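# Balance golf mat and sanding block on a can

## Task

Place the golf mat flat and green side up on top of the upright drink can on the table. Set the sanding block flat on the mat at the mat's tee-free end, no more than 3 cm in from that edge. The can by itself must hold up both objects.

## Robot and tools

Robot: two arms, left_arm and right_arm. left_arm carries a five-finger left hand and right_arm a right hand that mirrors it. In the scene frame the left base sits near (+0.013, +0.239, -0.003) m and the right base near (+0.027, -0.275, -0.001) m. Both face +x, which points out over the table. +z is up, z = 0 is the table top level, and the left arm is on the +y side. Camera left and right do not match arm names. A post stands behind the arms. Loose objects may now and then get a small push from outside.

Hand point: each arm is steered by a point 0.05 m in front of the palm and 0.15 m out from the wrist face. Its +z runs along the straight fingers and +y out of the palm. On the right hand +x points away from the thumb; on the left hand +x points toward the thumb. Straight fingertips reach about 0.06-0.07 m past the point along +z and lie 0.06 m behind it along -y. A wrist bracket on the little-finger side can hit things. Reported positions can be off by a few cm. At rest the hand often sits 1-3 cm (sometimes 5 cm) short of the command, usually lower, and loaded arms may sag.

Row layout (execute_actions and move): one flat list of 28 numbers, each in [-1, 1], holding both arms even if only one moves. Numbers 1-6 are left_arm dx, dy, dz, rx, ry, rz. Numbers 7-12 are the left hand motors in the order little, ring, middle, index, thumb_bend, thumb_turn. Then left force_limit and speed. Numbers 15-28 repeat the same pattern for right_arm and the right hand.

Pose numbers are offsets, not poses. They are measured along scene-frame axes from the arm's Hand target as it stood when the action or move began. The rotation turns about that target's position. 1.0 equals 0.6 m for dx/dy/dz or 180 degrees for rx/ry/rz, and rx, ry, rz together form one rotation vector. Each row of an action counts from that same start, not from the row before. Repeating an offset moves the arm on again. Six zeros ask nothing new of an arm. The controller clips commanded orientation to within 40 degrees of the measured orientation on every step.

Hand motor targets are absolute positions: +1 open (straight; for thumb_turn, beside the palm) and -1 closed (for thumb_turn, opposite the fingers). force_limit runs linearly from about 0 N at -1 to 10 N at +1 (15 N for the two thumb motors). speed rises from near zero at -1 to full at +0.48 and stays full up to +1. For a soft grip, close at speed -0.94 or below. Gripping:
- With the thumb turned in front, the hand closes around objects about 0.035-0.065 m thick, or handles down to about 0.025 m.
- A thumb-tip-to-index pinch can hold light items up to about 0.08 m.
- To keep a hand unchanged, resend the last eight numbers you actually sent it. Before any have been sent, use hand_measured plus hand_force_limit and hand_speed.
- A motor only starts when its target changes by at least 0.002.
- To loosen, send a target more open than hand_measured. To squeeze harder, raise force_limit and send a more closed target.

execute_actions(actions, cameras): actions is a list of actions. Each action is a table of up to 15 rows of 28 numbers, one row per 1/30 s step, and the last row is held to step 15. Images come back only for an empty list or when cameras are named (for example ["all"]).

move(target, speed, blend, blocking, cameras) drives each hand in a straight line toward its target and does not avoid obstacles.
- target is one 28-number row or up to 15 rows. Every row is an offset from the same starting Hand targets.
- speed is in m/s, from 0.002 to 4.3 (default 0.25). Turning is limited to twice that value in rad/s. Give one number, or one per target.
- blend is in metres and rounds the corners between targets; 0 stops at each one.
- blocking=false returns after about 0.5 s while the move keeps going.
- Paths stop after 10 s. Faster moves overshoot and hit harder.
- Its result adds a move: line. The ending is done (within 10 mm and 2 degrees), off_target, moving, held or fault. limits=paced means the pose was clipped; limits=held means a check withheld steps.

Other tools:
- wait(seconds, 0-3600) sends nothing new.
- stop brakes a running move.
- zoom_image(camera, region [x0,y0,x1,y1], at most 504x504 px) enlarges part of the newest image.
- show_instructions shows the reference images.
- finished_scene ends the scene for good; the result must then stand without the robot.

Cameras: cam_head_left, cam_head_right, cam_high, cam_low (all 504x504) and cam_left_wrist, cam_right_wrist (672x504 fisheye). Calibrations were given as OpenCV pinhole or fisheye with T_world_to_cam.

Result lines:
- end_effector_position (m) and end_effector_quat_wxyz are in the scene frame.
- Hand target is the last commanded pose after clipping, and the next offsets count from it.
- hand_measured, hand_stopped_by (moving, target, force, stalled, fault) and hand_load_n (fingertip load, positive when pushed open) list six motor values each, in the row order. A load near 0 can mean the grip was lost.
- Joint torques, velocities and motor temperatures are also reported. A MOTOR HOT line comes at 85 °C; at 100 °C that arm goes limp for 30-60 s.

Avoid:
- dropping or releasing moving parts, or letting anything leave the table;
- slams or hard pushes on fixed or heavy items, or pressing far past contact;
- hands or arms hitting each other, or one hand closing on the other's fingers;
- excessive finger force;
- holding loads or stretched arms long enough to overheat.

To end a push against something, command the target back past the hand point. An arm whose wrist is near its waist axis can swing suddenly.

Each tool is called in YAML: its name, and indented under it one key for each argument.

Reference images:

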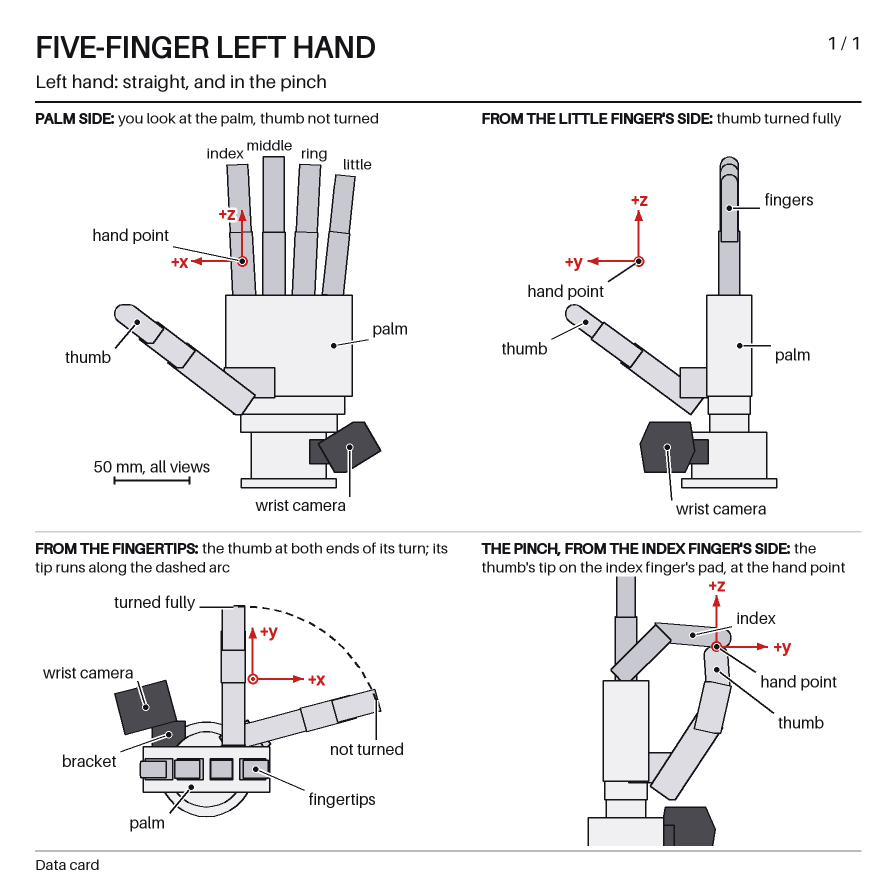

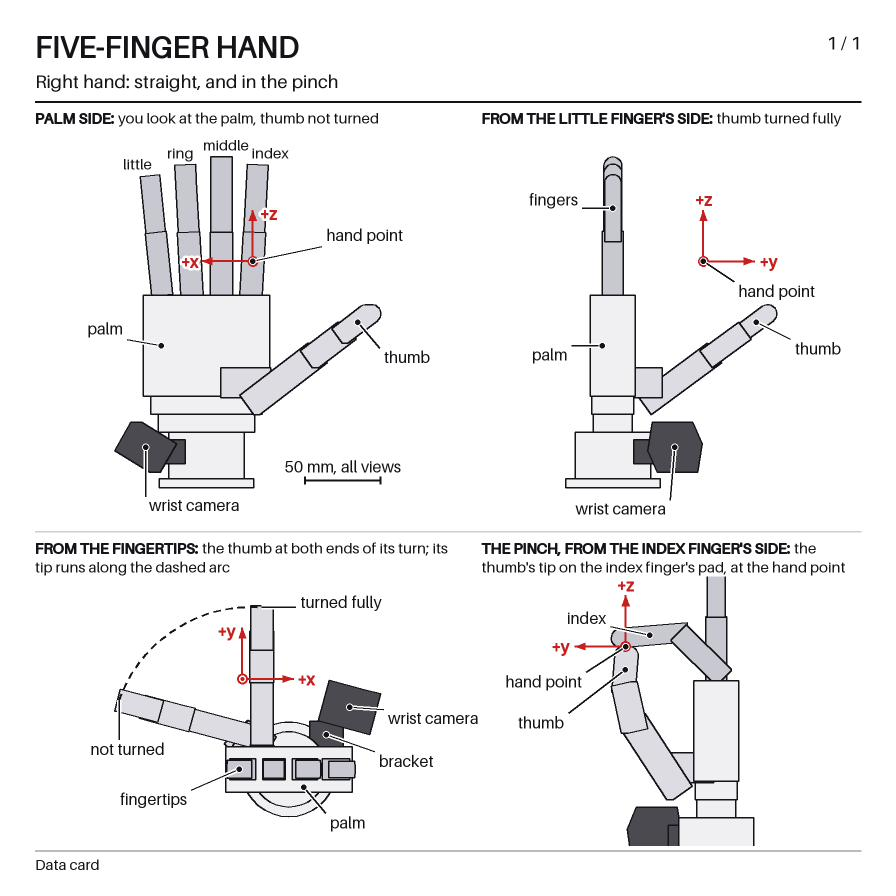

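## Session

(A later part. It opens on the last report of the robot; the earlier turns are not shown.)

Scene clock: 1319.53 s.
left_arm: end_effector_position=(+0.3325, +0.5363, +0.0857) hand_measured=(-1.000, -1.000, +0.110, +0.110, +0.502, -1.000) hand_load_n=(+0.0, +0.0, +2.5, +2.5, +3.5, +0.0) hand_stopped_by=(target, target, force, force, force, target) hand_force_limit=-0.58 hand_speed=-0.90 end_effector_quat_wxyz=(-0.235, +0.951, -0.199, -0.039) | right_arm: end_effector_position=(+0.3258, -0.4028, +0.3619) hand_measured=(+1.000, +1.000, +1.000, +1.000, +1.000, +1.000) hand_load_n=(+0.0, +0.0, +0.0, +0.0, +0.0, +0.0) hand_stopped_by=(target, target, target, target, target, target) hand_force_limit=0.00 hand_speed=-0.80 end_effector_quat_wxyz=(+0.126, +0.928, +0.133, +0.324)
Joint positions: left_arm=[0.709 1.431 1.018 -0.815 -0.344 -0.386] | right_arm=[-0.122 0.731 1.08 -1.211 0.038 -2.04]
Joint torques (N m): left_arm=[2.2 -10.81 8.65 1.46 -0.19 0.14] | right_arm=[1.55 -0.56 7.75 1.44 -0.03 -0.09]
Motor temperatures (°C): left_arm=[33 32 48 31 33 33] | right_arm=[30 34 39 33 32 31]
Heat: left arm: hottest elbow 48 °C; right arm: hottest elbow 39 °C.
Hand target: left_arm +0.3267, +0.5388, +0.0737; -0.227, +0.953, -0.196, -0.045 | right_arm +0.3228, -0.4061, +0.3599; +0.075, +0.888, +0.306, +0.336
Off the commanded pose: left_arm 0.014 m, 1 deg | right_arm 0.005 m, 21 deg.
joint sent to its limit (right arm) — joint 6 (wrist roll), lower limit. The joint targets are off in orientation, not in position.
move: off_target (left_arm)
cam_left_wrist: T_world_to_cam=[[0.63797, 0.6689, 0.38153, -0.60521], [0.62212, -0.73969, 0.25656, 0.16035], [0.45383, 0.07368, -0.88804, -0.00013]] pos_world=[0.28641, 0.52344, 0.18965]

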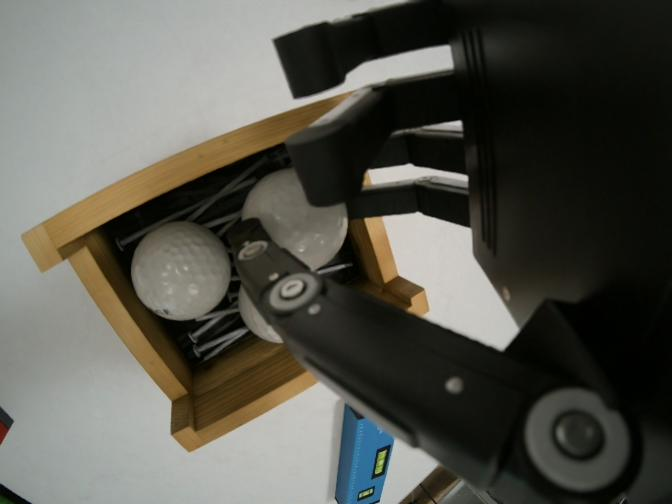

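move:
  target: [0, 0, -0.014, 0, 0, 0, -1, -1, 0.0, 0.0, 0.2, -1, -0.58, -0.9, 0,0,0,0,0,0, 1,1,1,1,1,1, 0.0, -0.8]
  cameras: ["cam_left_wrist", "cam_low"]
  speed: 0.04

zoom_image:
  camera: "cam_low"
  region: [70, 160, 210, 270]

Scene clock: 1328.93 s.
left_arm: end_effector_position=(+0.3319, +0.5371, +0.0777) hand_measured=(-1.000, -1.000, +0.110, +0.110, +0.502, -1.000) hand_load_n=(+0.0, +0.0, +2.0, +3.0, +3.5, +0.0) hand_stopped_by=(target, target, force, force, force, target) hand_force_limit=-0.58 hand_speed=-0.90 end_effector_quat_wxyz=(-0.235, +0.951, -0.198, -0.040) | right_arm: end_effector_position=(+0.3258, -0.4028, +0.3619) hand_measured=(+1.000, +1.000, +1.000, +1.000, +1.000, +1.000) hand_load_n=(+0.0, +0.0, +0.0, +0.0, +0.0, +0.0) hand_stopped_by=(target, target, target, target, target, target) hand_force_limit=0.00 hand_speed=-0.80 end_effector_quat_wxyz=(+0.126, +0.928, +0.133, +0.324)
Joint positions: left_arm=[0.711 1.44 1.004 -0.792 -0.345 -0.386] | right_arm=[-0.122 0.731 1.08 -1.211 0.038 -2.04]
Joint torques (N m): left_arm=[2.02 -10.75 8.59 1.43 -0.16 0.14] | right_arm=[1.26 0.44 7.94 1.51 -0.01 -0.06]
Heat: left arm: hottest elbow 47 °C; right arm: hottest elbow 39 °C.
Hand target: left_arm +0.3266, +0.5389, +0.0653; -0.227, +0.953, -0.196, -0.045 | right_arm +0.3228, -0.4061, +0.3599; +0.075, +0.888, +0.306, +0.336
Off the commanded pose: left_arm 0.014 m, 1 deg | right_arm 0.005 m, 21 deg.
joint sent to its limit (right arm) — joint 6 (wrist roll), lower limit. The joint targets are off in orientation, not in position.
move: off_target (left_arm)
cam_left_wrist: T_world_to_cam=[[0.63643, 0.66991, 0.38233, -0.60237], [0.62389, -0.73855, 0.25554, 0.16233], [0.45356, 0.0759, -0.88799, -0.00819]] pos_world=[0.28581, 0.52405, 0.18155]
Images, in order (width x height): cam_low 504x504, cam_left_wrist 672x504.

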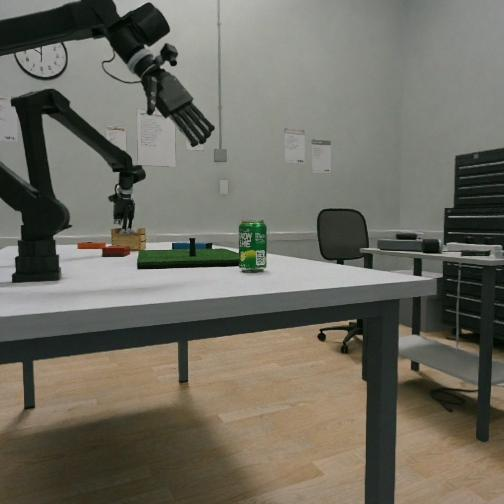

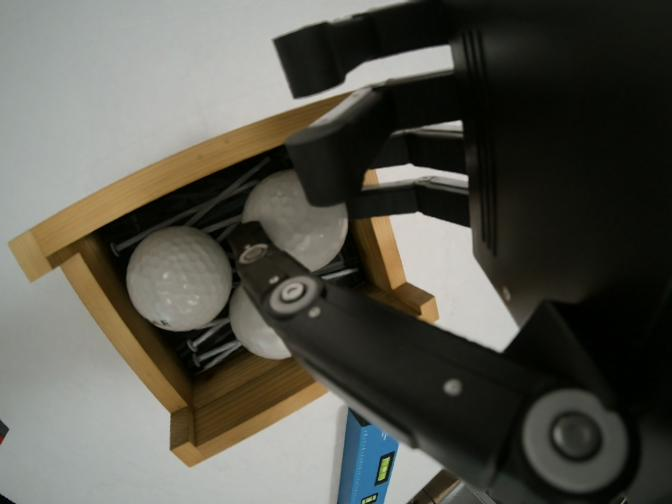

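Scaled by 3.600.

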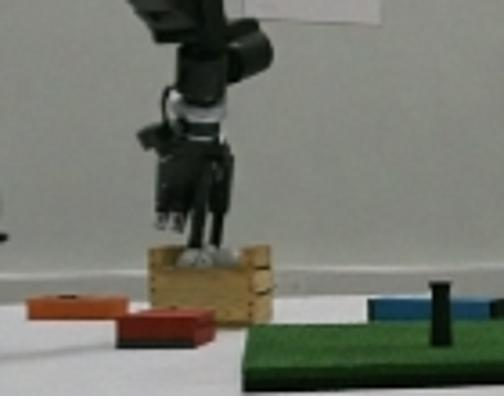

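move:
  target: [0, 0, -0.012, 0, 0, 0, -1, -1, 0.0, 0.0, 0.2, -1, -0.58, -0.9, 0,0,0,0,0,0, 1,1,1,1,1,1, 0.0, -0.8]
  cameras: ["cam_left_wrist"]
  speed: 0.04

Scene clock: 1338.70 s.
left_arm: end_effector_position=(+0.3326, +0.5378, +0.0763) hand_measured=(-1.000, -1.000, +0.110, +0.110, +0.502, -1.000) hand_load_n=(+0.0, +0.0, +1.0, +1.0, +4.5, +0.0) hand_stopped_by=(target, target, force, force, force, target) hand_force_limit=-0.58 hand_speed=-0.90 end_effector_quat_wxyz=(-0.238, +0.950, -0.198, -0.038) | right_arm: end_effector_position=(+0.3258, -0.4028, +0.3619) hand_measured=(+1.000, +1.000, +1.000, +1.000, +1.000, +1.000) hand_load_n=(+0.0, +0.0, +0.0, +0.0, +0.0, +0.0) hand_stopped_by=(target, target, target, target, target, target) hand_force_limit=0.00 hand_speed=-0.80 end_effector_quat_wxyz=(+0.126, +0.928, +0.133, +0.324)
Joint positions: left_arm=[0.711 1.441 1 -0.78 -0.345 -0.385] | right_arm=[-0.122 0.731 1.08 -1.211 0.038 -2.04]
Joint torques (N m): left_arm=[2.08 -9.99 8.03 1.84 -0.15 0.13] | right_arm=[-0.32 -0.38 7.97 1.54 -0.08 -0.11]
Heat: left arm: hottest elbow 47 °C; right arm: hottest elbow 39 °C.
Hand target: left_arm +0.3266, +0.5390, +0.0582; -0.228, +0.953, -0.196, -0.045 | right_arm +0.3228, -0.4061, +0.3599; +0.075, +0.888, +0.306, +0.336
Off the commanded pose: left_arm 0.019 m, 1 deg | right_arm 0.005 m, 21 deg.
joint sent to its limit (right arm) — joint 6 (wrist roll), lower limit. The joint targets are off in orientation, not in position.
move: off_target (left_arm)
cam_left_wrist: T_world_to_cam=[[0.63528, 0.6679, 0.38772, -0.60169], [0.6223, -0.74002, 0.25516, 0.16413], [0.45734, 0.07918, -0.88576, -0.01293]] pos_world=[0.28601, 0.52435, 0.17995]

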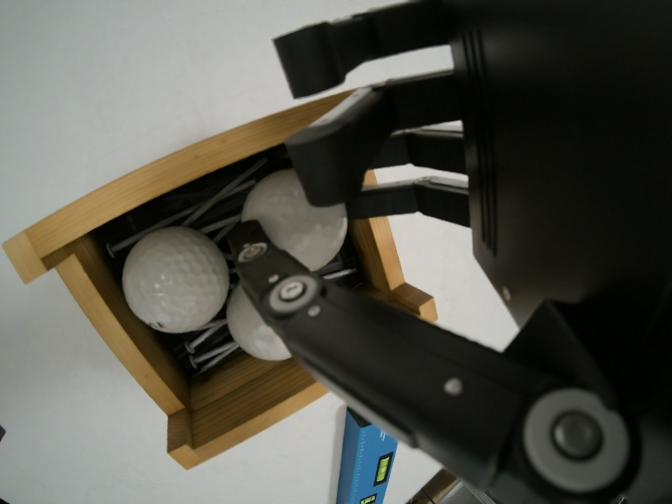

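move:
  target:
    - [0, 0, 0, 0, 0, 0, -1, -1, 0.18, 0.18, 0.7, -1, -0.6, -0.85, 0,0,0,0,0,0, 1,1,1,1,1,1, 0.0, -0.8]
    - [0, 0, 0, 0, 0, 0, -1, -1, 0.2, 0.2, 1.0, -1, -0.6, -0.7, 0,0,0,0,0,0, 1,1,1,1,1,1, 0.0, -0.8]
  cameras: ["cam_left_wrist"]
  speed: 0.1

Scene clock: 1348.17 s.
left_arm: end_effector_position=(+0.3322, +0.5379, +0.0767) hand_measured=(-1.000, -1.000, +0.200, +0.198, +1.000, -1.000) hand_load_n=(+0.0, +0.0, +0.0, -4.5, +0.0, +0.0) hand_stopped_by=(target, target, target, target, target, target) hand_force_limit=-0.60 hand_speed=-0.70 end_effector_quat_wxyz=(-0.238, +0.949, -0.203, -0.038) | right_arm: end_effector_position=(+0.3258, -0.4028, +0.3619) hand_measured=(+1.000, +1.000, +1.000, +1.000, +1.000, +1.000) hand_load_n=(+0.5, +0.0, +0.0, +0.0, +0.0, +0.0) hand_stopped_by=(target, target, target, target, target, target) hand_force_limit=0.00 hand_speed=-0.80 end_effector_quat_wxyz=(+0.126, +0.928, +0.133, +0.324)
Joint positions: left_arm=[0.711 1.44 1 -0.78 -0.345 -0.376] | right_arm=[-0.122 0.731 1.08 -1.211 0.038 -2.04]
Joint torques (N m): left_arm=[2.08 -9.93 8.06 1.8 -0.17 0.04] | right_arm=[-0.5 -0.56 7.73 1.33 -0.01 -0.05]
Heat: left arm: hottest elbow 46 °C; right arm: hottest elbow 39 °C.
Hand target: left_arm +0.3266, +0.5389, +0.0581; -0.227, +0.953, -0.196, -0.045 | right_arm +0.3228, -0.4061, +0.3599; +0.075, +0.888, +0.306, +0.336
Off the commanded pose: left_arm 0.019 m, 2 deg | right_arm 0.005 m, 21 deg.
joint sent to its limit (right arm) — joint 6 (wrist roll), lower limit. The joint targets are off in orientation, not in position.
move: done; target 2's new numbers were sent with left_arm's hand 0.019 m and 2 deg from that target
cam_left_wrist: T_world_to_cam=[[0.64231, 0.66176, 0.38667, -0.60065], [0.61645, -0.74583, 0.25244, 0.16961], [0.45545, 0.07622, -0.88699, -0.01002]] pos_world=[0.28581, 0.52475, 0.18055]

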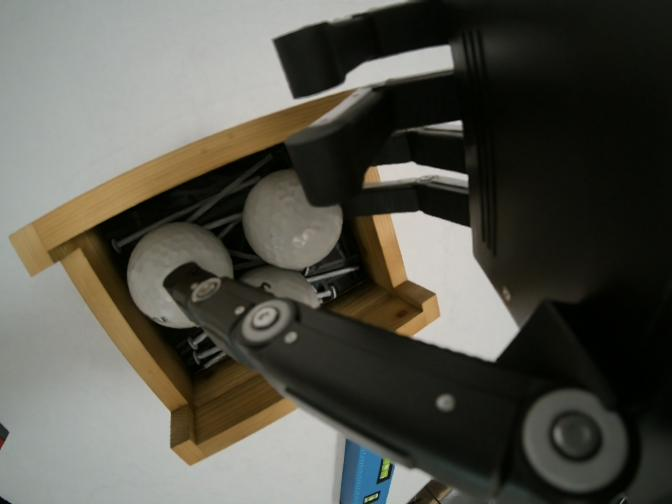

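move:
  target:
    - [0, 0, 0, 0, 0, 0, -1, -1, 0.18, 0.16, 1.0, -1, -0.6, -0.7, 0,0,0,0,0,0, 1,1,1,1,1,1, 0.0, -0.8]
    - [0, 0, 0.05, 0, 0, 0, -1, -1, 0.18, 0.16, 1.0, -1, -0.6, -0.7, 0,0,0,0,0,0, 1,1,1,1,1,1, 0.0, -0.8]
  cameras: ["cam_left_wrist"]
  speed: 0.06

Scene clock: 1358.93 s.
left_arm: end_effector_position=(+0.3241, +0.5296, +0.0743) hand_measured=(-1.000, -1.000, +0.180, +0.160, +1.000, -1.000) hand_load_n=(+0.0, +0.0, +0.5, +1.0, +0.0, +0.0) hand_stopped_by=(target, target, target, target, target, target) hand_force_limit=-0.60 hand_speed=-0.70 end_effector_quat_wxyz=(-0.220, +0.952, -0.206, -0.049) | right_arm: end_effector_position=(+0.3258, -0.4028, +0.3619) hand_measured=(+1.000, +1.000, +1.000, +1.000, +1.000, +1.000) hand_load_n=(+0.0, +0.0, +0.0, +0.0, +0.0, +0.0) hand_stopped_by=(target, target, target, target, target, target) hand_force_limit=0.00 hand_speed=-0.80 end_effector_quat_wxyz=(+0.126, +0.928, +0.133, +0.324)
Joint positions: left_arm=[0.711 1.44 0.999 -0.821 -0.34 -0.377] | right_arm=[-0.122 0.731 1.08 -1.211 0.038 -2.04]
Joint torques (N m): left_arm=[2.08 -12.98 11.84 -0.16 -0.33 0.07] | right_arm=[1.2 0.03 8.13 1.37 -0.07 -0.02]
Heat: left arm: hottest elbow 45 °C; right arm: hottest elbow 39 °C.
Hand target: left_arm +0.3266, +0.5389, +0.0882; -0.227, +0.953, -0.196, -0.045 | right_arm +0.3228, -0.4061, +0.3599; +0.075, +0.888, +0.306, +0.336
Off the commanded pose: left_arm 0.017 m, 2 deg | right_arm 0.005 m, 21 deg.
joint sent to its limit (right arm) — joint 6 (wrist roll), lower limit. The joint targets are off in orientation, not in position.
move: off_target (left_arm)
cam_left_wrist: T_world_to_cam=[[0.6527, 0.67336, 0.34724, -0.59564], [0.62389, -0.73773, 0.25789, 0.16188], [0.42982, 0.04832, -0.90162, 0.01628]] pos_world=[0.28078, 0.51972, 0.17976]

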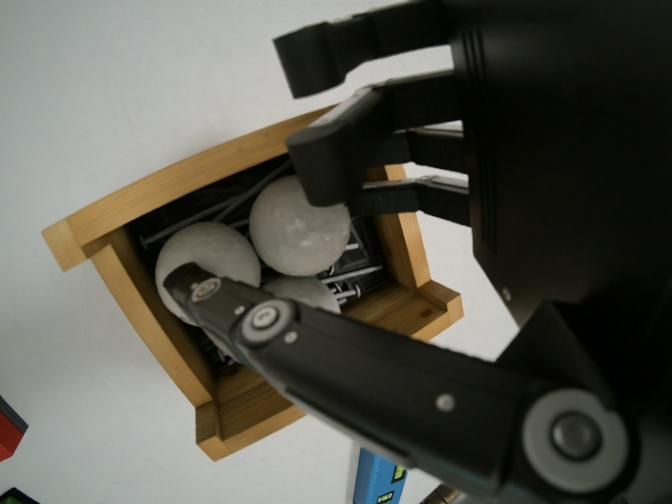

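move:
  target:
    - [0, 0, 0, 0, 0, 0, -1, -1, 0.3, 0.3, 1.0, -1, -0.6, -0.7, 0,0,0,0,0,0, 1,1,1,1,1,1, 0.0, -0.8]
    - [0, 0.01, 0.2, 0, 0, 0, -1, -1, 0.3, 0.3, 1.0, -1, -0.6, -0.7, 0,0,0,0,0,0, 1,1,1,1,1,1, 0.0, -0.8]
  cameras: ["cam_left_wrist", "cam_head_left"]
  speed: 0.08

Scene clock: 1368.17 s.
left_arm: end_effector_position=(+0.3234, +0.5311, +0.1873) hand_measured=(-1.000, -1.000, +0.300, +0.300, +1.000, -1.000) hand_load_n=(+0.0, +0.0, +0.0, +0.0, +0.0, +0.0) hand_stopped_by=(target, target, target, target, target, target) hand_force_limit=-0.60 hand_speed=-0.70 end_effector_quat_wxyz=(-0.213, +0.954, -0.204, -0.054) | right_arm: end_effector_position=(+0.3258, -0.4028, +0.3619) hand_measured=(+1.000, +1.000, +1.000, +1.000, +1.000, +1.000) hand_load_n=(+0.0, +0.0, +0.0, +0.0, +0.0, +0.0) hand_stopped_by=(target, target, target, target, target, target) hand_force_limit=0.00 hand_speed=-0.80 end_effector_quat_wxyz=(+0.126, +0.928, +0.133, +0.324)
Joint positions: left_arm=[0.716 1.368 1.238 -1.151 -0.339 -0.382] | right_arm=[-0.122 0.731 1.08 -1.211 0.038 -2.04]
Joint torques (N m): left_arm=[2.55 -12.22 13.86 0.2 -0.28 0.2] | right_arm=[0.44 -0.09 7.88 1.29 -0.06 -0.04]
Heat: left arm: hottest elbow 46 °C; right arm: hottest elbow 39 °C.
Hand target: left_arm +0.3266, +0.5449, +0.2081; -0.227, +0.953, -0.196, -0.045 | right_arm +0.3228, -0.4061, +0.3599; +0.075, +0.888, +0.306, +0.336
Off the commanded pose: left_arm 0.025 m, 2 deg | right_arm 0.005 m, 21 deg.
joint sent to its limit (right arm) — joint 6 (wrist roll), lower limit. The joint targets are off in orientation, not in position.
move: off_target (left_arm)
cam_left_wrist: T_world_to_cam=[[0.65093, 0.68327, 0.33082, -0.63707], [0.63291, -0.72908, 0.2605, 0.1263], [0.41919, 0.03981, -0.90703, 0.12734]] pos_world=[0.28137, 0.52231, 0.29336]
Images, in order (width x height): cam_head_left 504x504, cam_left_wrist 672x504.

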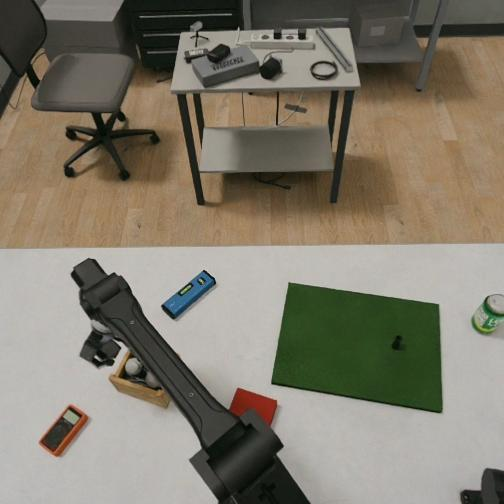

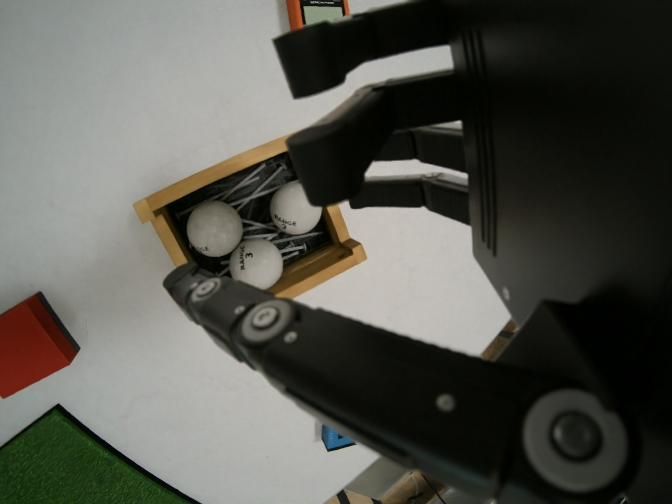

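move:
  target:
    - [0, 0, 0.1, 0,0,0, 0, 0, 0, 0, 1, -1, -0.2, -0.3, 0.1287, -0.1565, -0.05, 0.2328, 0.1479, -0.6763, 0,0,0,0,1,-1, -0.2, -0.3]
    - [0.2057, -0.4915, 0.1033, -0.148, -0.0156, 0.07, 0, 0, 0, 0, 1, -1, -0.2, -0.3, 0.2843, -0.2415, -0.2, -0.2659, 0.0852, 0.6947, 0,0,0,0,1,-1, -0.2, -0.3]
  cameras: ["all"]
  speed: 0.25

Scene clock: 1576.67 s.
left_arm: end_effector_position=(+0.4368, +0.2532, +0.2597) hand_measured=(+0.000, +0.000, +0.000, +0.000, +1.000, -1.000) hand_load_n=(+0.0, +0.0, +0.0, +0.0, +0.0, +0.0) hand_stopped_by=(target, target, target, target, target, target) hand_force_limit=-0.20 hand_speed=-0.30 end_effector_quat_wxyz=(+0.002, +0.996, -0.089, -0.008) | right_arm: end_effector_position=(+0.4940, -0.5440, +0.2442) hand_measured=(+0.000, +0.000, +0.000, +0.000, +1.000, -1.000) hand_load_n=(+0.0, +0.0, +0.0, +0.0, +0.0, +0.5) hand_stopped_by=(target, target, target, target, target, target) hand_force_limit=-0.20 hand_speed=-0.30 end_effector_quat_wxyz=(-0.001, +0.080, +0.997, -0.001)
Joint positions: left_arm=[0.192 1.428 1.47 -1.629 -0.002 -1.198] | right_arm=[-0.597 1.747 1.805 -1.629 0.004 1.085]
Joint torques (N m): left_arm=[0.09 -10.46 13.49 -0.31 0.01 0] | right_arm=[1.55 -11.16 7.27 0.75 -0.13 0.1]
Motor temperatures (°C): left_arm=[33 32 54 31 33 33] | right_arm=[30 34 40 33 32 31]
Heat: left arm: hottest elbow 54 °C; right arm: hottest elbow 40 °C.
Hand target: left_arm +0.4500, +0.2500, +0.2701; -0.001, +0.996, -0.091, +0.000 | right_arm +0.4933, -0.5509, +0.2397; +0.000, +0.090, +0.996, +0.000
Off the commanded pose: left_arm 0.017 m, 1 deg | right_arm 0.008 m, 1 deg.
move: off_target (left_arm)
cam_left_wrist: T_world_to_cam=[[0.44672, 0.89464, 0.00786, -0.42528], [0.74806, -0.37832, 0.54524, -0.38003], [0.49077, -0.23769, -0.83824, 0.17766]] pos_world=[0.38707, 0.27892, 0.35947]
cam_right_wrist: T_world_to_cam=[[-0.09868, 0.99433, 0.0397, 0.57318], [0.85932, 0.06503, 0.50728, -0.51207], [0.50182, 0.08417, -0.86087, 0.12425]] pos_world=[0.43425, -0.54709, 0.34397]

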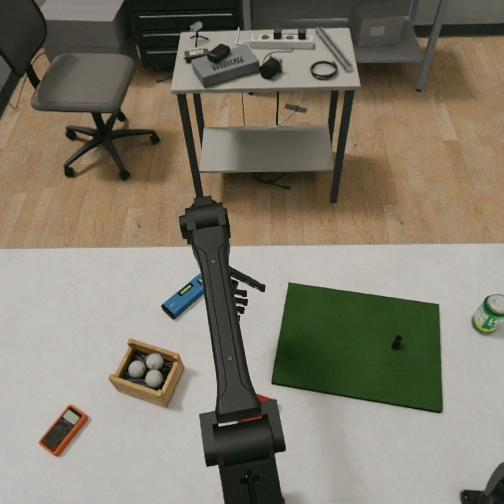

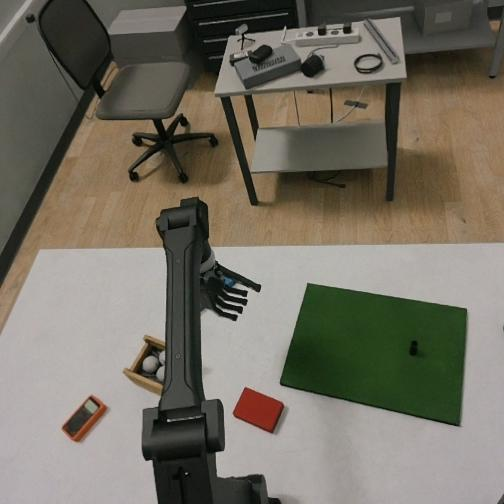

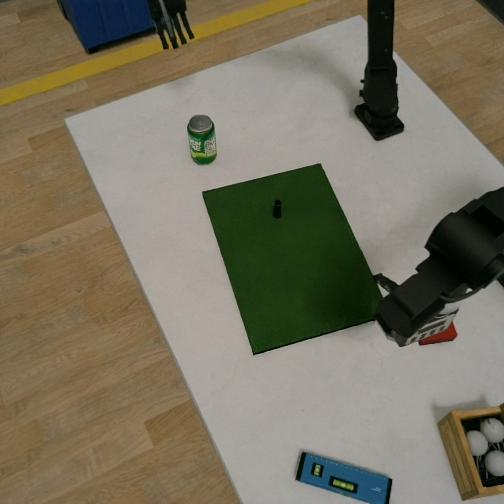

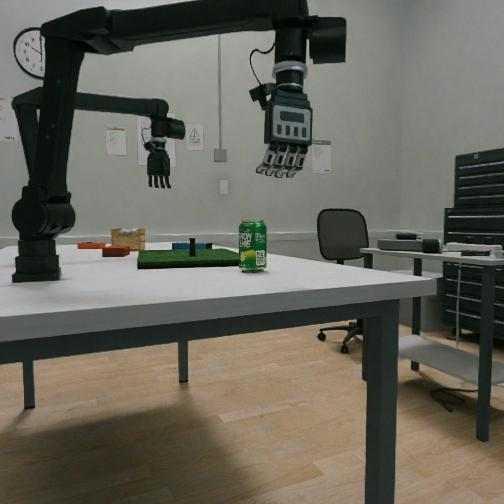

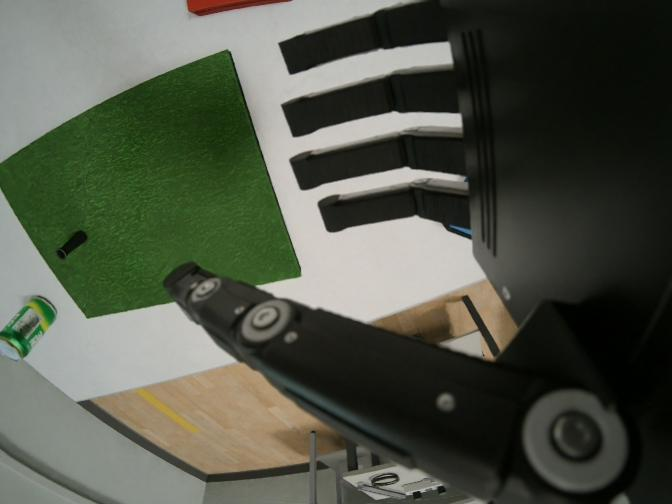

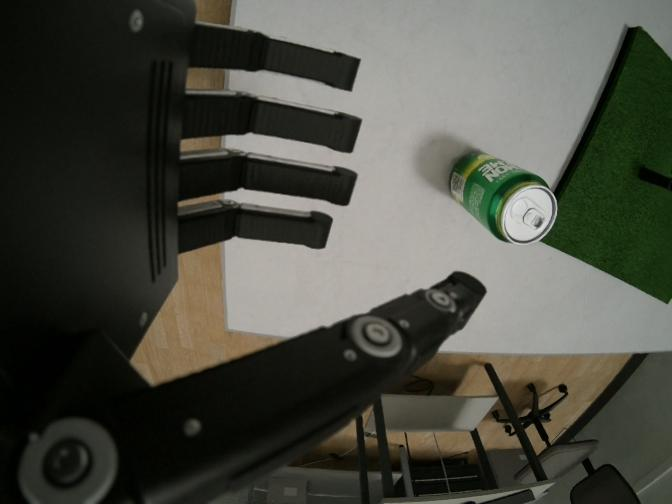

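move:
  target: [0.179, -0.755, -0.07, 0, 0, 0, 0, 0, 0, 0, 1, -1, -0.2, -0.3, 0,0,0,0,0,0, 0,0,0,0,1,-1, -0.2, -0.3]
  cameras: ["cam_high","cam_low","cam_head_left"]
  speed: 0.25

Scene clock: 1587.50 s.
left_arm: end_effector_position=(+0.5495, -0.1964, +0.2228) hand_measured=(+0.000, +0.000, +0.000, +0.000, +1.000, -1.000) hand_load_n=(+0.0, +0.0, +0.0, +0.0, +0.0, +0.0) hand_stopped_by=(target, target, target, target, target, target) hand_force_limit=-0.20 hand_speed=-0.30 end_effector_quat_wxyz=(+0.008, +0.996, -0.094, +0.011) | right_arm: end_effector_position=(+0.4941, -0.5440, +0.2442) hand_measured=(+0.000, +0.000, +0.000, +0.000, +1.000, -1.000) hand_load_n=(+0.0, +0.0, +0.0, +0.0, +0.0, +0.0) hand_stopped_by=(target, target, target, target, target, target) hand_force_limit=-0.20 hand_speed=-0.30 end_effector_quat_wxyz=(-0.001, +0.081, +0.997, -0.001)
Joint positions: left_arm=[-0.62 2.031 2.169 -1.682 0.004 -2.002] | right_arm=[-0.597 1.747 1.805 -1.629 0.004 1.086]
Joint torques (N m): left_arm=[1.08 -20.13 13.41 -0.21 -0.09 0.03] | right_arm=[1.08 -10.11 7.46 0.83 -0.07 0.1]
Heat: left arm: hottest elbow 54 °C; right arm: hottest elbow 40 °C.
Hand target: left_arm +0.5576, -0.2029, +0.2283; -0.001, +0.996, -0.091, +0.000 | right_arm +0.4933, -0.5509, +0.2397; +0.000, +0.090, +0.996, +0.000
Off the commanded pose: left_arm 0.012 m, 2 deg | right_arm 0.008 m, 1 deg.
joint sent to its limit (left arm) — joint 4 (wrist pitch), lower limit. The joint targets still meet the commanded pose.
move: off_target (left_arm)
Images, in order (width x height): cam_head_left 504x504, cam_high 504x504, cam_low 504x504.

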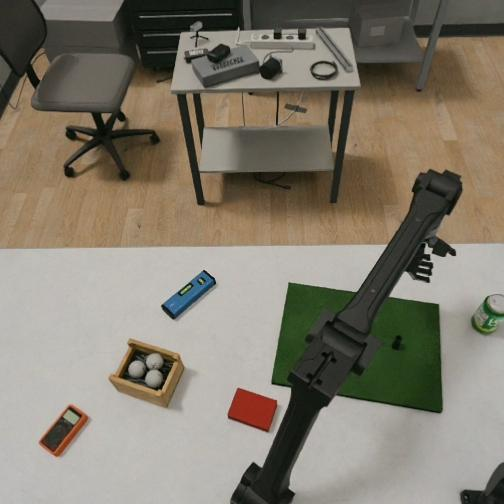

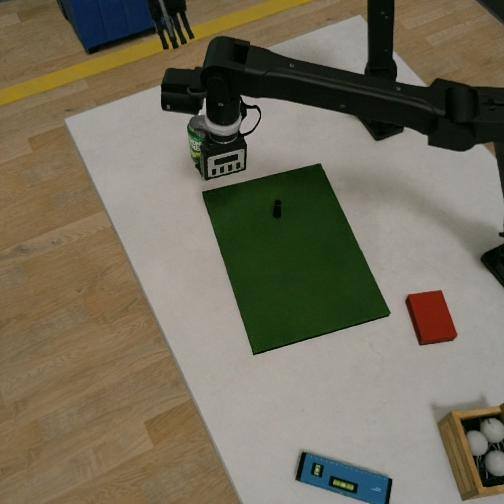

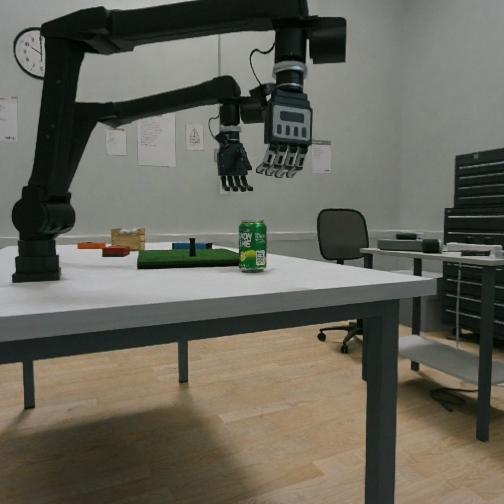

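zoom_image:
  camera: "cam_head_left"
  region: [200, 360, 320, 450]

zoom_image:
  camera: "cam_high"
  region: [380, 270, 480, 360]

Scaled by 4.200.

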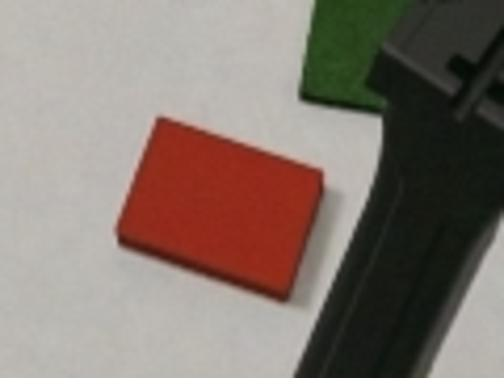

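Scaled by 5.040.

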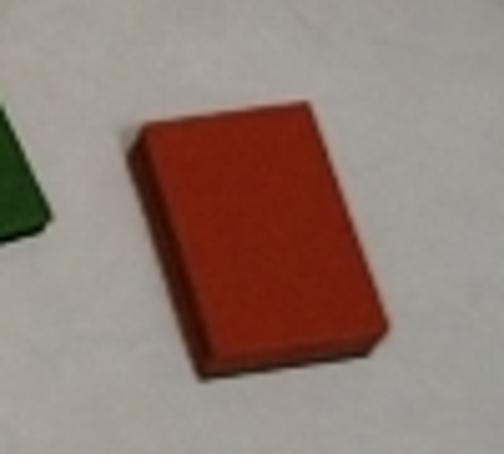

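move:
  target: [-0.5427, 0.7483, -0.1, 0.1724, -0.2894, -0.4972, -1, -1, 0.7, 0.7, 1, -1, -0.2, -0.3, 0,0,0,0,0,0, 0,0,0,0,1,-1, -0.2, -0.3]
  cameras: ["cam_high","cam_left_wrist","cam_head_left", "cam_low"]
  speed: 0.25

Scene clock: 2014.30 s.
left_arm: end_effector_position=(+0.2343, +0.2432, +0.1723) hand_measured=(-1.000, -1.000, +0.700, +0.700, +1.000, -1.000) hand_load_n=(+0.0, +0.0, +0.0, +0.0, +0.0, +0.0) hand_stopped_by=(target, target, target, target, target, target) hand_force_limit=-0.20 hand_speed=-0.30 end_effector_quat_wxyz=(+0.272, -0.517, +0.722, -0.371) | right_arm: end_effector_position=(+0.4941, -0.5440, +0.2442) hand_measured=(+0.000, +0.000, +0.000, +0.000, +1.000, -1.000) hand_load_n=(+0.0, +0.0, +0.0, +0.0, +0.0, +0.0) hand_stopped_by=(target, target, target, target, target, target) hand_force_limit=-0.20 hand_speed=-0.30 end_effector_quat_wxyz=(-0.001, +0.081, +0.997, -0.001)
Joint positions: left_arm=[0.567 0.427 0.538 -0.95 0.685 0.625] | right_arm=[-0.597 1.747 1.805 -1.629 0.004 1.086]
Joint torques (N m): left_arm=[2.49 1.14 10.55 0.87 0.35 0.22] | right_arm=[1.2 -10.4 7.43 0.57 -0.05 0.09]
Heat: left arm: hottest elbow 54 °C; right arm: hottest elbow 39 °C.
Hand target: left_arm +0.2320, +0.2461, +0.1682; +0.267, -0.524, +0.720, -0.368 | right_arm +0.4933, -0.5509, +0.2397; +0.000, +0.090, +0.996, +0.000
Off the commanded pose: left_arm 0.005 m, 1 deg | right_arm 0.008 m, 1 deg.
move: done
cam_left_wrist: T_world_to_cam=[[0.42035, -0.44304, 0.79185, -0.12876], [-0.81619, -0.56588, 0.11666, 0.30135], [0.39641, -0.69534, -0.59947, 0.29365]] pos_world=[0.18368, 0.31766, 0.24284]
Images, in order (width x height): cam_head_left 504x504, cam_high 504x504, cam_low 504x504, cam_left_wrist 672x504.

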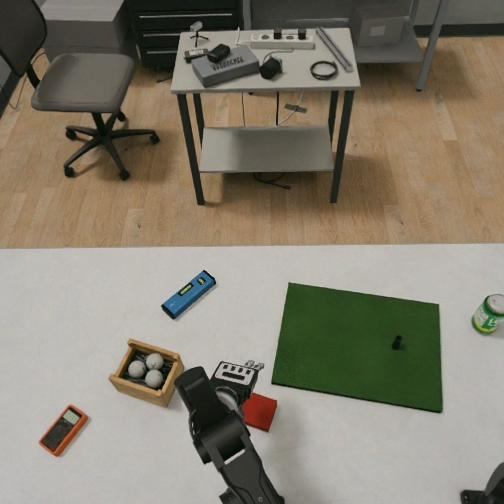

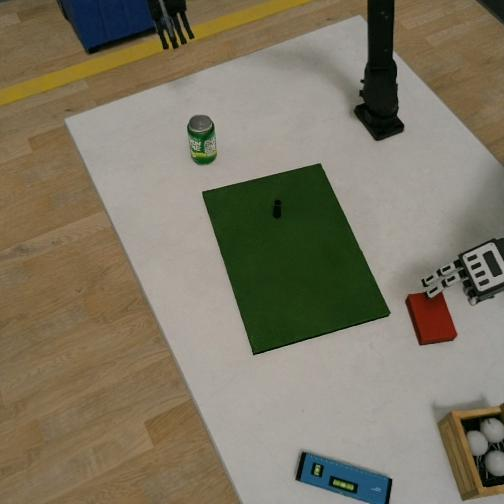

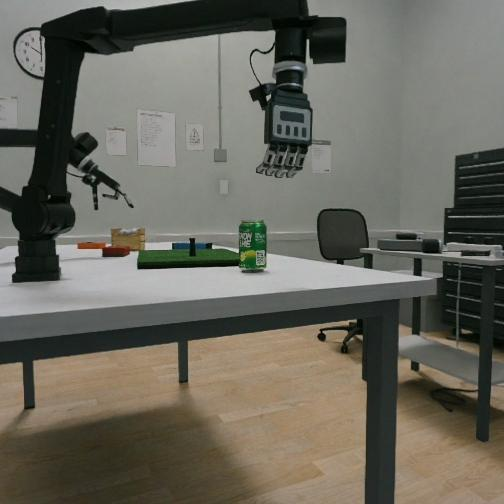

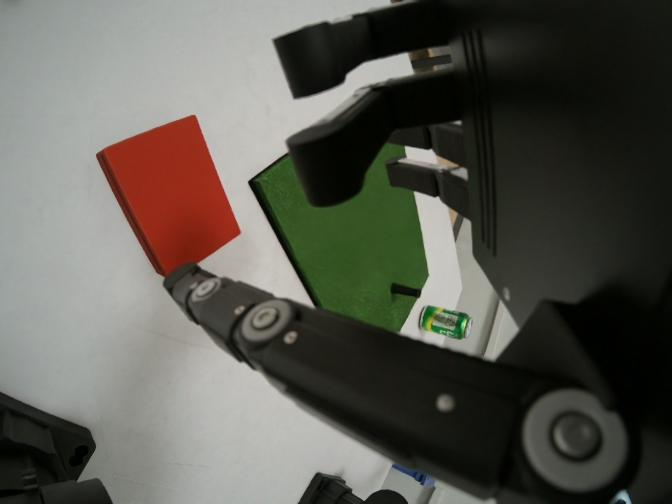

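move:
  target: [0.01, -0.005, -0.2133, 0, 0, 0, -1, -1, 0.7, 0.7, 1, -1, -0.2, -0.3, 0,0,0,0,0,0, 0,0,0,0,1,-1, -0.2, -0.3]
  cameras: ["cam_left_wrist","cam_head_left", "cam_high"]
  speed: 0.12

Scene clock: 2044.13 s.
left_arm: end_effector_position=(+0.2387, +0.2480, +0.0461) hand_measured=(-1.000, -1.000, +0.700, +0.700, +1.000, -1.000) hand_load_n=(+0.0, +0.0, +0.0, +0.0, +0.0, +0.0) hand_stopped_by=(target, target, target, target, target, target) hand_force_limit=-0.20 hand_speed=-0.30 end_effector_quat_wxyz=(+0.274, -0.524, +0.719, -0.365) | right_arm: end_effector_position=(+0.4941, -0.5440, +0.2442) hand_measured=(+0.000, +0.000, +0.000, +0.000, +1.000, -1.000) hand_load_n=(+0.0, +0.0, +0.0, +0.5, +0.0, +0.0) hand_stopped_by=(target, target, target, target, target, target) hand_force_limit=-0.20 hand_speed=-0.30 end_effector_quat_wxyz=(-0.001, +0.081, +0.997, -0.001)
Joint positions: left_arm=[0.564 0.5 0.22 -0.553 0.665 0.611] | right_arm=[-0.597 1.747 1.805 -1.629 0.004 1.086]
Joint torques (N m): left_arm=[-0.26 0.85 9.68 2 0.18 0.02] | right_arm=[0.44 -11.69 7.32 0.77 -0.11 0.13]
Heat: left arm: hottest elbow 52 °C; right arm: hottest elbow 39 °C.
Hand target: left_arm +0.2380, +0.2430, +0.0403; +0.267, -0.524, +0.720, -0.368 | right_arm +0.4933, -0.5509, +0.2397; +0.000, +0.090, +0.996, +0.000
Off the commanded pose: left_arm 0.008 m, 1 deg | right_arm 0.008 m, 1 deg.
move: done
cam_left_wrist: T_world_to_cam=[[0.43329, -0.43931, 0.78694, -0.03238], [-0.80518, -0.58097, 0.119, 0.32339], [0.40491, -0.68518, -0.60545, 0.21543]] pos_world=[0.18718, 0.32127, 0.11744]
Images, in order (width x height): cam_head_left 504x504, cam_high 504x504, cam_left_wrist 672x504.

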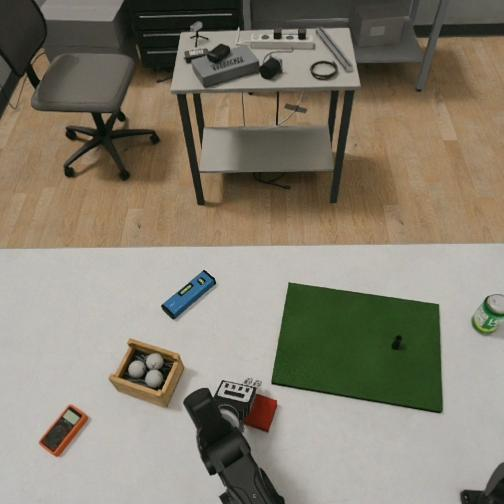

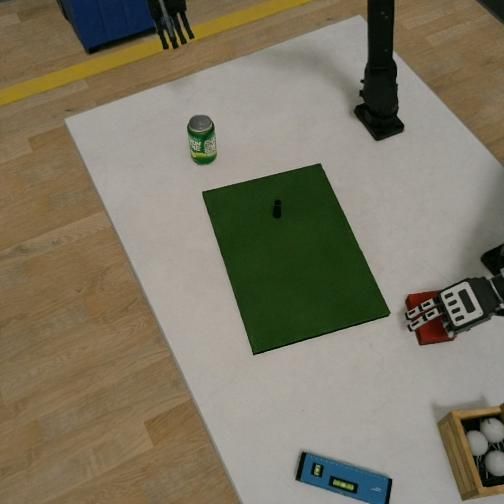

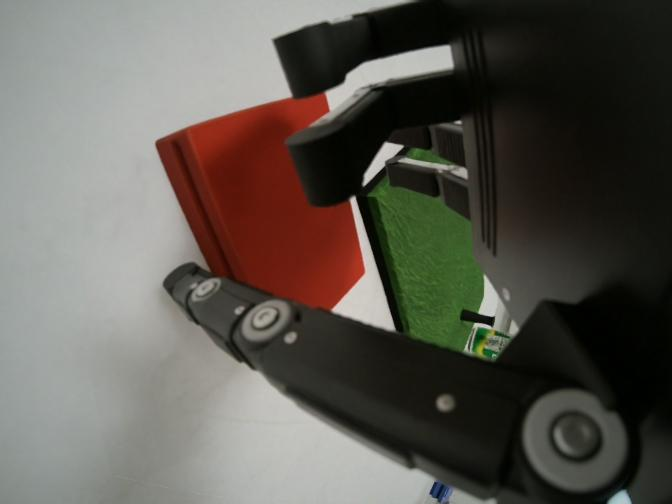

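move:
  target: [-0.0058, -0.0167, -0.033, 0, 0, -0.028, -1, -1, 0.7, 0.7, 1, -1, -0.2, -0.3, 0,0,0,0,0,0, 0,0,0,0,1,-1, -0.2, -0.3]
  cameras: ["cam_left_wrist"]
  speed: 0.06

Scene clock: 2061.83 s.
left_arm: end_effector_position=(+0.2364, +0.2382, +0.0275) hand_measured=(-1.000, -1.000, +0.700, +0.700, +1.000, -1.000) hand_load_n=(+0.0, +0.0, +0.5, +0.0, +0.5, +0.0) hand_stopped_by=(target, target, target, target, target, target) hand_force_limit=-0.20 hand_speed=-0.30 end_effector_quat_wxyz=(+0.256, -0.500, +0.736, -0.378) | right_arm: end_effector_position=(+0.4941, -0.5440, +0.2442) hand_measured=(+0.000, +0.000, +0.000, +0.000, +1.000, -1.000) hand_load_n=(+0.0, +0.0, +0.0, +0.0, +0.0, +0.0) hand_stopped_by=(target, target, target, target, target, target) hand_force_limit=-0.20 hand_speed=-0.30 end_effector_quat_wxyz=(-0.001, +0.081, +0.997, -0.001)
Joint positions: left_arm=[0.549 0.574 0.188 -0.489 0.709 0.66] | right_arm=[-0.597 1.747 1.805 -1.629 0.004 1.086]
Joint torques (N m): left_arm=[-0.38 0.44 9.11 1.99 0.34 0.22] | right_arm=[0.85 -10.87 7.3 0.65 -0.03 0.09]
Heat: left arm: hottest elbow 50 °C; right arm: hottest elbow 39 °C.
Hand target: left_arm +0.2345, +0.2330, +0.0204; +0.251, -0.492, +0.743, -0.379 | right_arm +0.4933, -0.5509, +0.2397; +0.000, +0.090, +0.996, +0.000
Off the commanded pose: left_arm 0.009 m, 1 deg | right_arm 0.008 m, 1 deg.
move: done
cam_left_wrist: T_world_to_cam=[[0.40506, -0.45973, 0.7903, -0.00962], [-0.84424, -0.51989, 0.13028, 0.31231], [0.35098, -0.71997, -0.59871, 0.21919]] pos_world=[0.19063, 0.31576, 0.09815]

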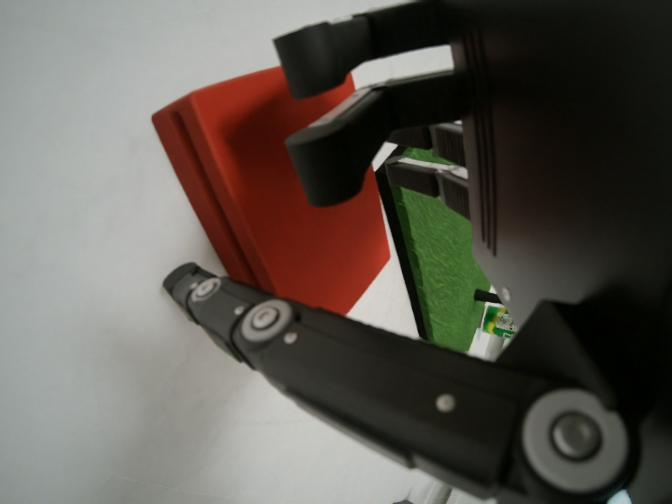

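move:
  target: [0, 0, 0, 0, 0, 0, -1, -1, 0.1, 0.1, 0.4, -1, -0.4, -0.88, 0,0,0,0,0,0, 0,0,0,0,1,-1, -0.2, -0.3]
  cameras: ["cam_left_wrist"]

Scene clock: 2087.43 s.
left_arm: end_effector_position=(+0.2387, +0.2385, +0.0288) hand_measured=(-1.000, -1.000, +0.412, +0.390, +0.722, -1.000) hand_load_n=(+0.0, +0.5, +1.0, +4.5, +4.5, +0.0) hand_stopped_by=(target, target, force, force, force, target) hand_force_limit=-0.40 hand_speed=-0.88 end_effector_quat_wxyz=(+0.260, -0.496, +0.736, -0.380) | right_arm: end_effector_position=(+0.4941, -0.5440, +0.2442) hand_measured=(+0.000, +0.000, +0.000, +0.000, +1.000, -1.000) hand_load_n=(+0.0, +0.0, +0.0, +0.0, +0.0, +0.0) hand_stopped_by=(target, target, target, target, target, target) hand_force_limit=-0.20 hand_speed=-0.30 end_effector_quat_wxyz=(-0.001, +0.081, +0.997, -0.001)
Joint positions: left_arm=[0.546 0.574 0.188 -0.477 0.711 0.661] | right_arm=[-0.597 1.747 1.805 -1.629 0.004 1.086]
Joint torques (N m): left_arm=[-0.15 0.44 9.17 1.47 0.23 0.2] | right_arm=[1.49 -11.16 7.32 0.57 -0.12 0.07]
Motor temperatures (°C): left_arm=[32 32 48 31 33 33] | right_arm=[30 36 39 33 32 31]
Heat: left arm: hottest elbow 48 °C; right arm: hottest elbow 39 °C.
Hand target: left_arm +0.2345, +0.2330, +0.0204; +0.250, -0.492, +0.743, -0.379 | right_arm +0.4933, -0.5509, +0.2397; +0.000, +0.090, +0.996, +0.000
Off the commanded pose: left_arm 0.011 m, 1 deg | right_arm 0.008 m, 1 deg.
move: done
cam_left_wrist: T_world_to_cam=[[0.39384, -0.46556, 0.79256, -0.00746], [-0.84811, -0.5165, 0.11804, 0.31476], [0.3544, -0.71867, -0.59826, 0.21827]] pos_world=[0.19253, 0.31596, 0.09934]

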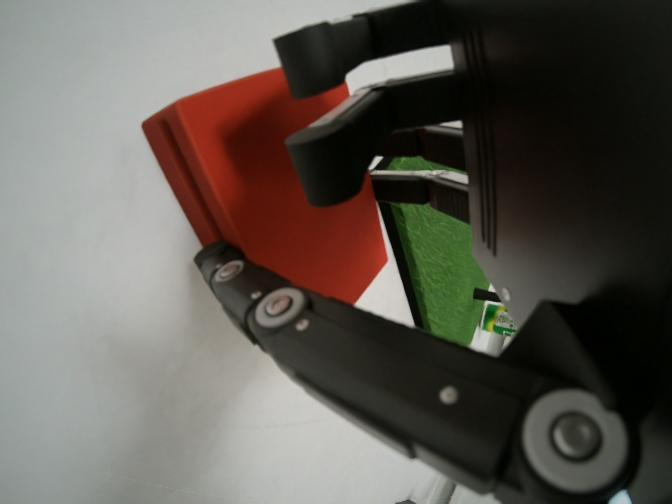

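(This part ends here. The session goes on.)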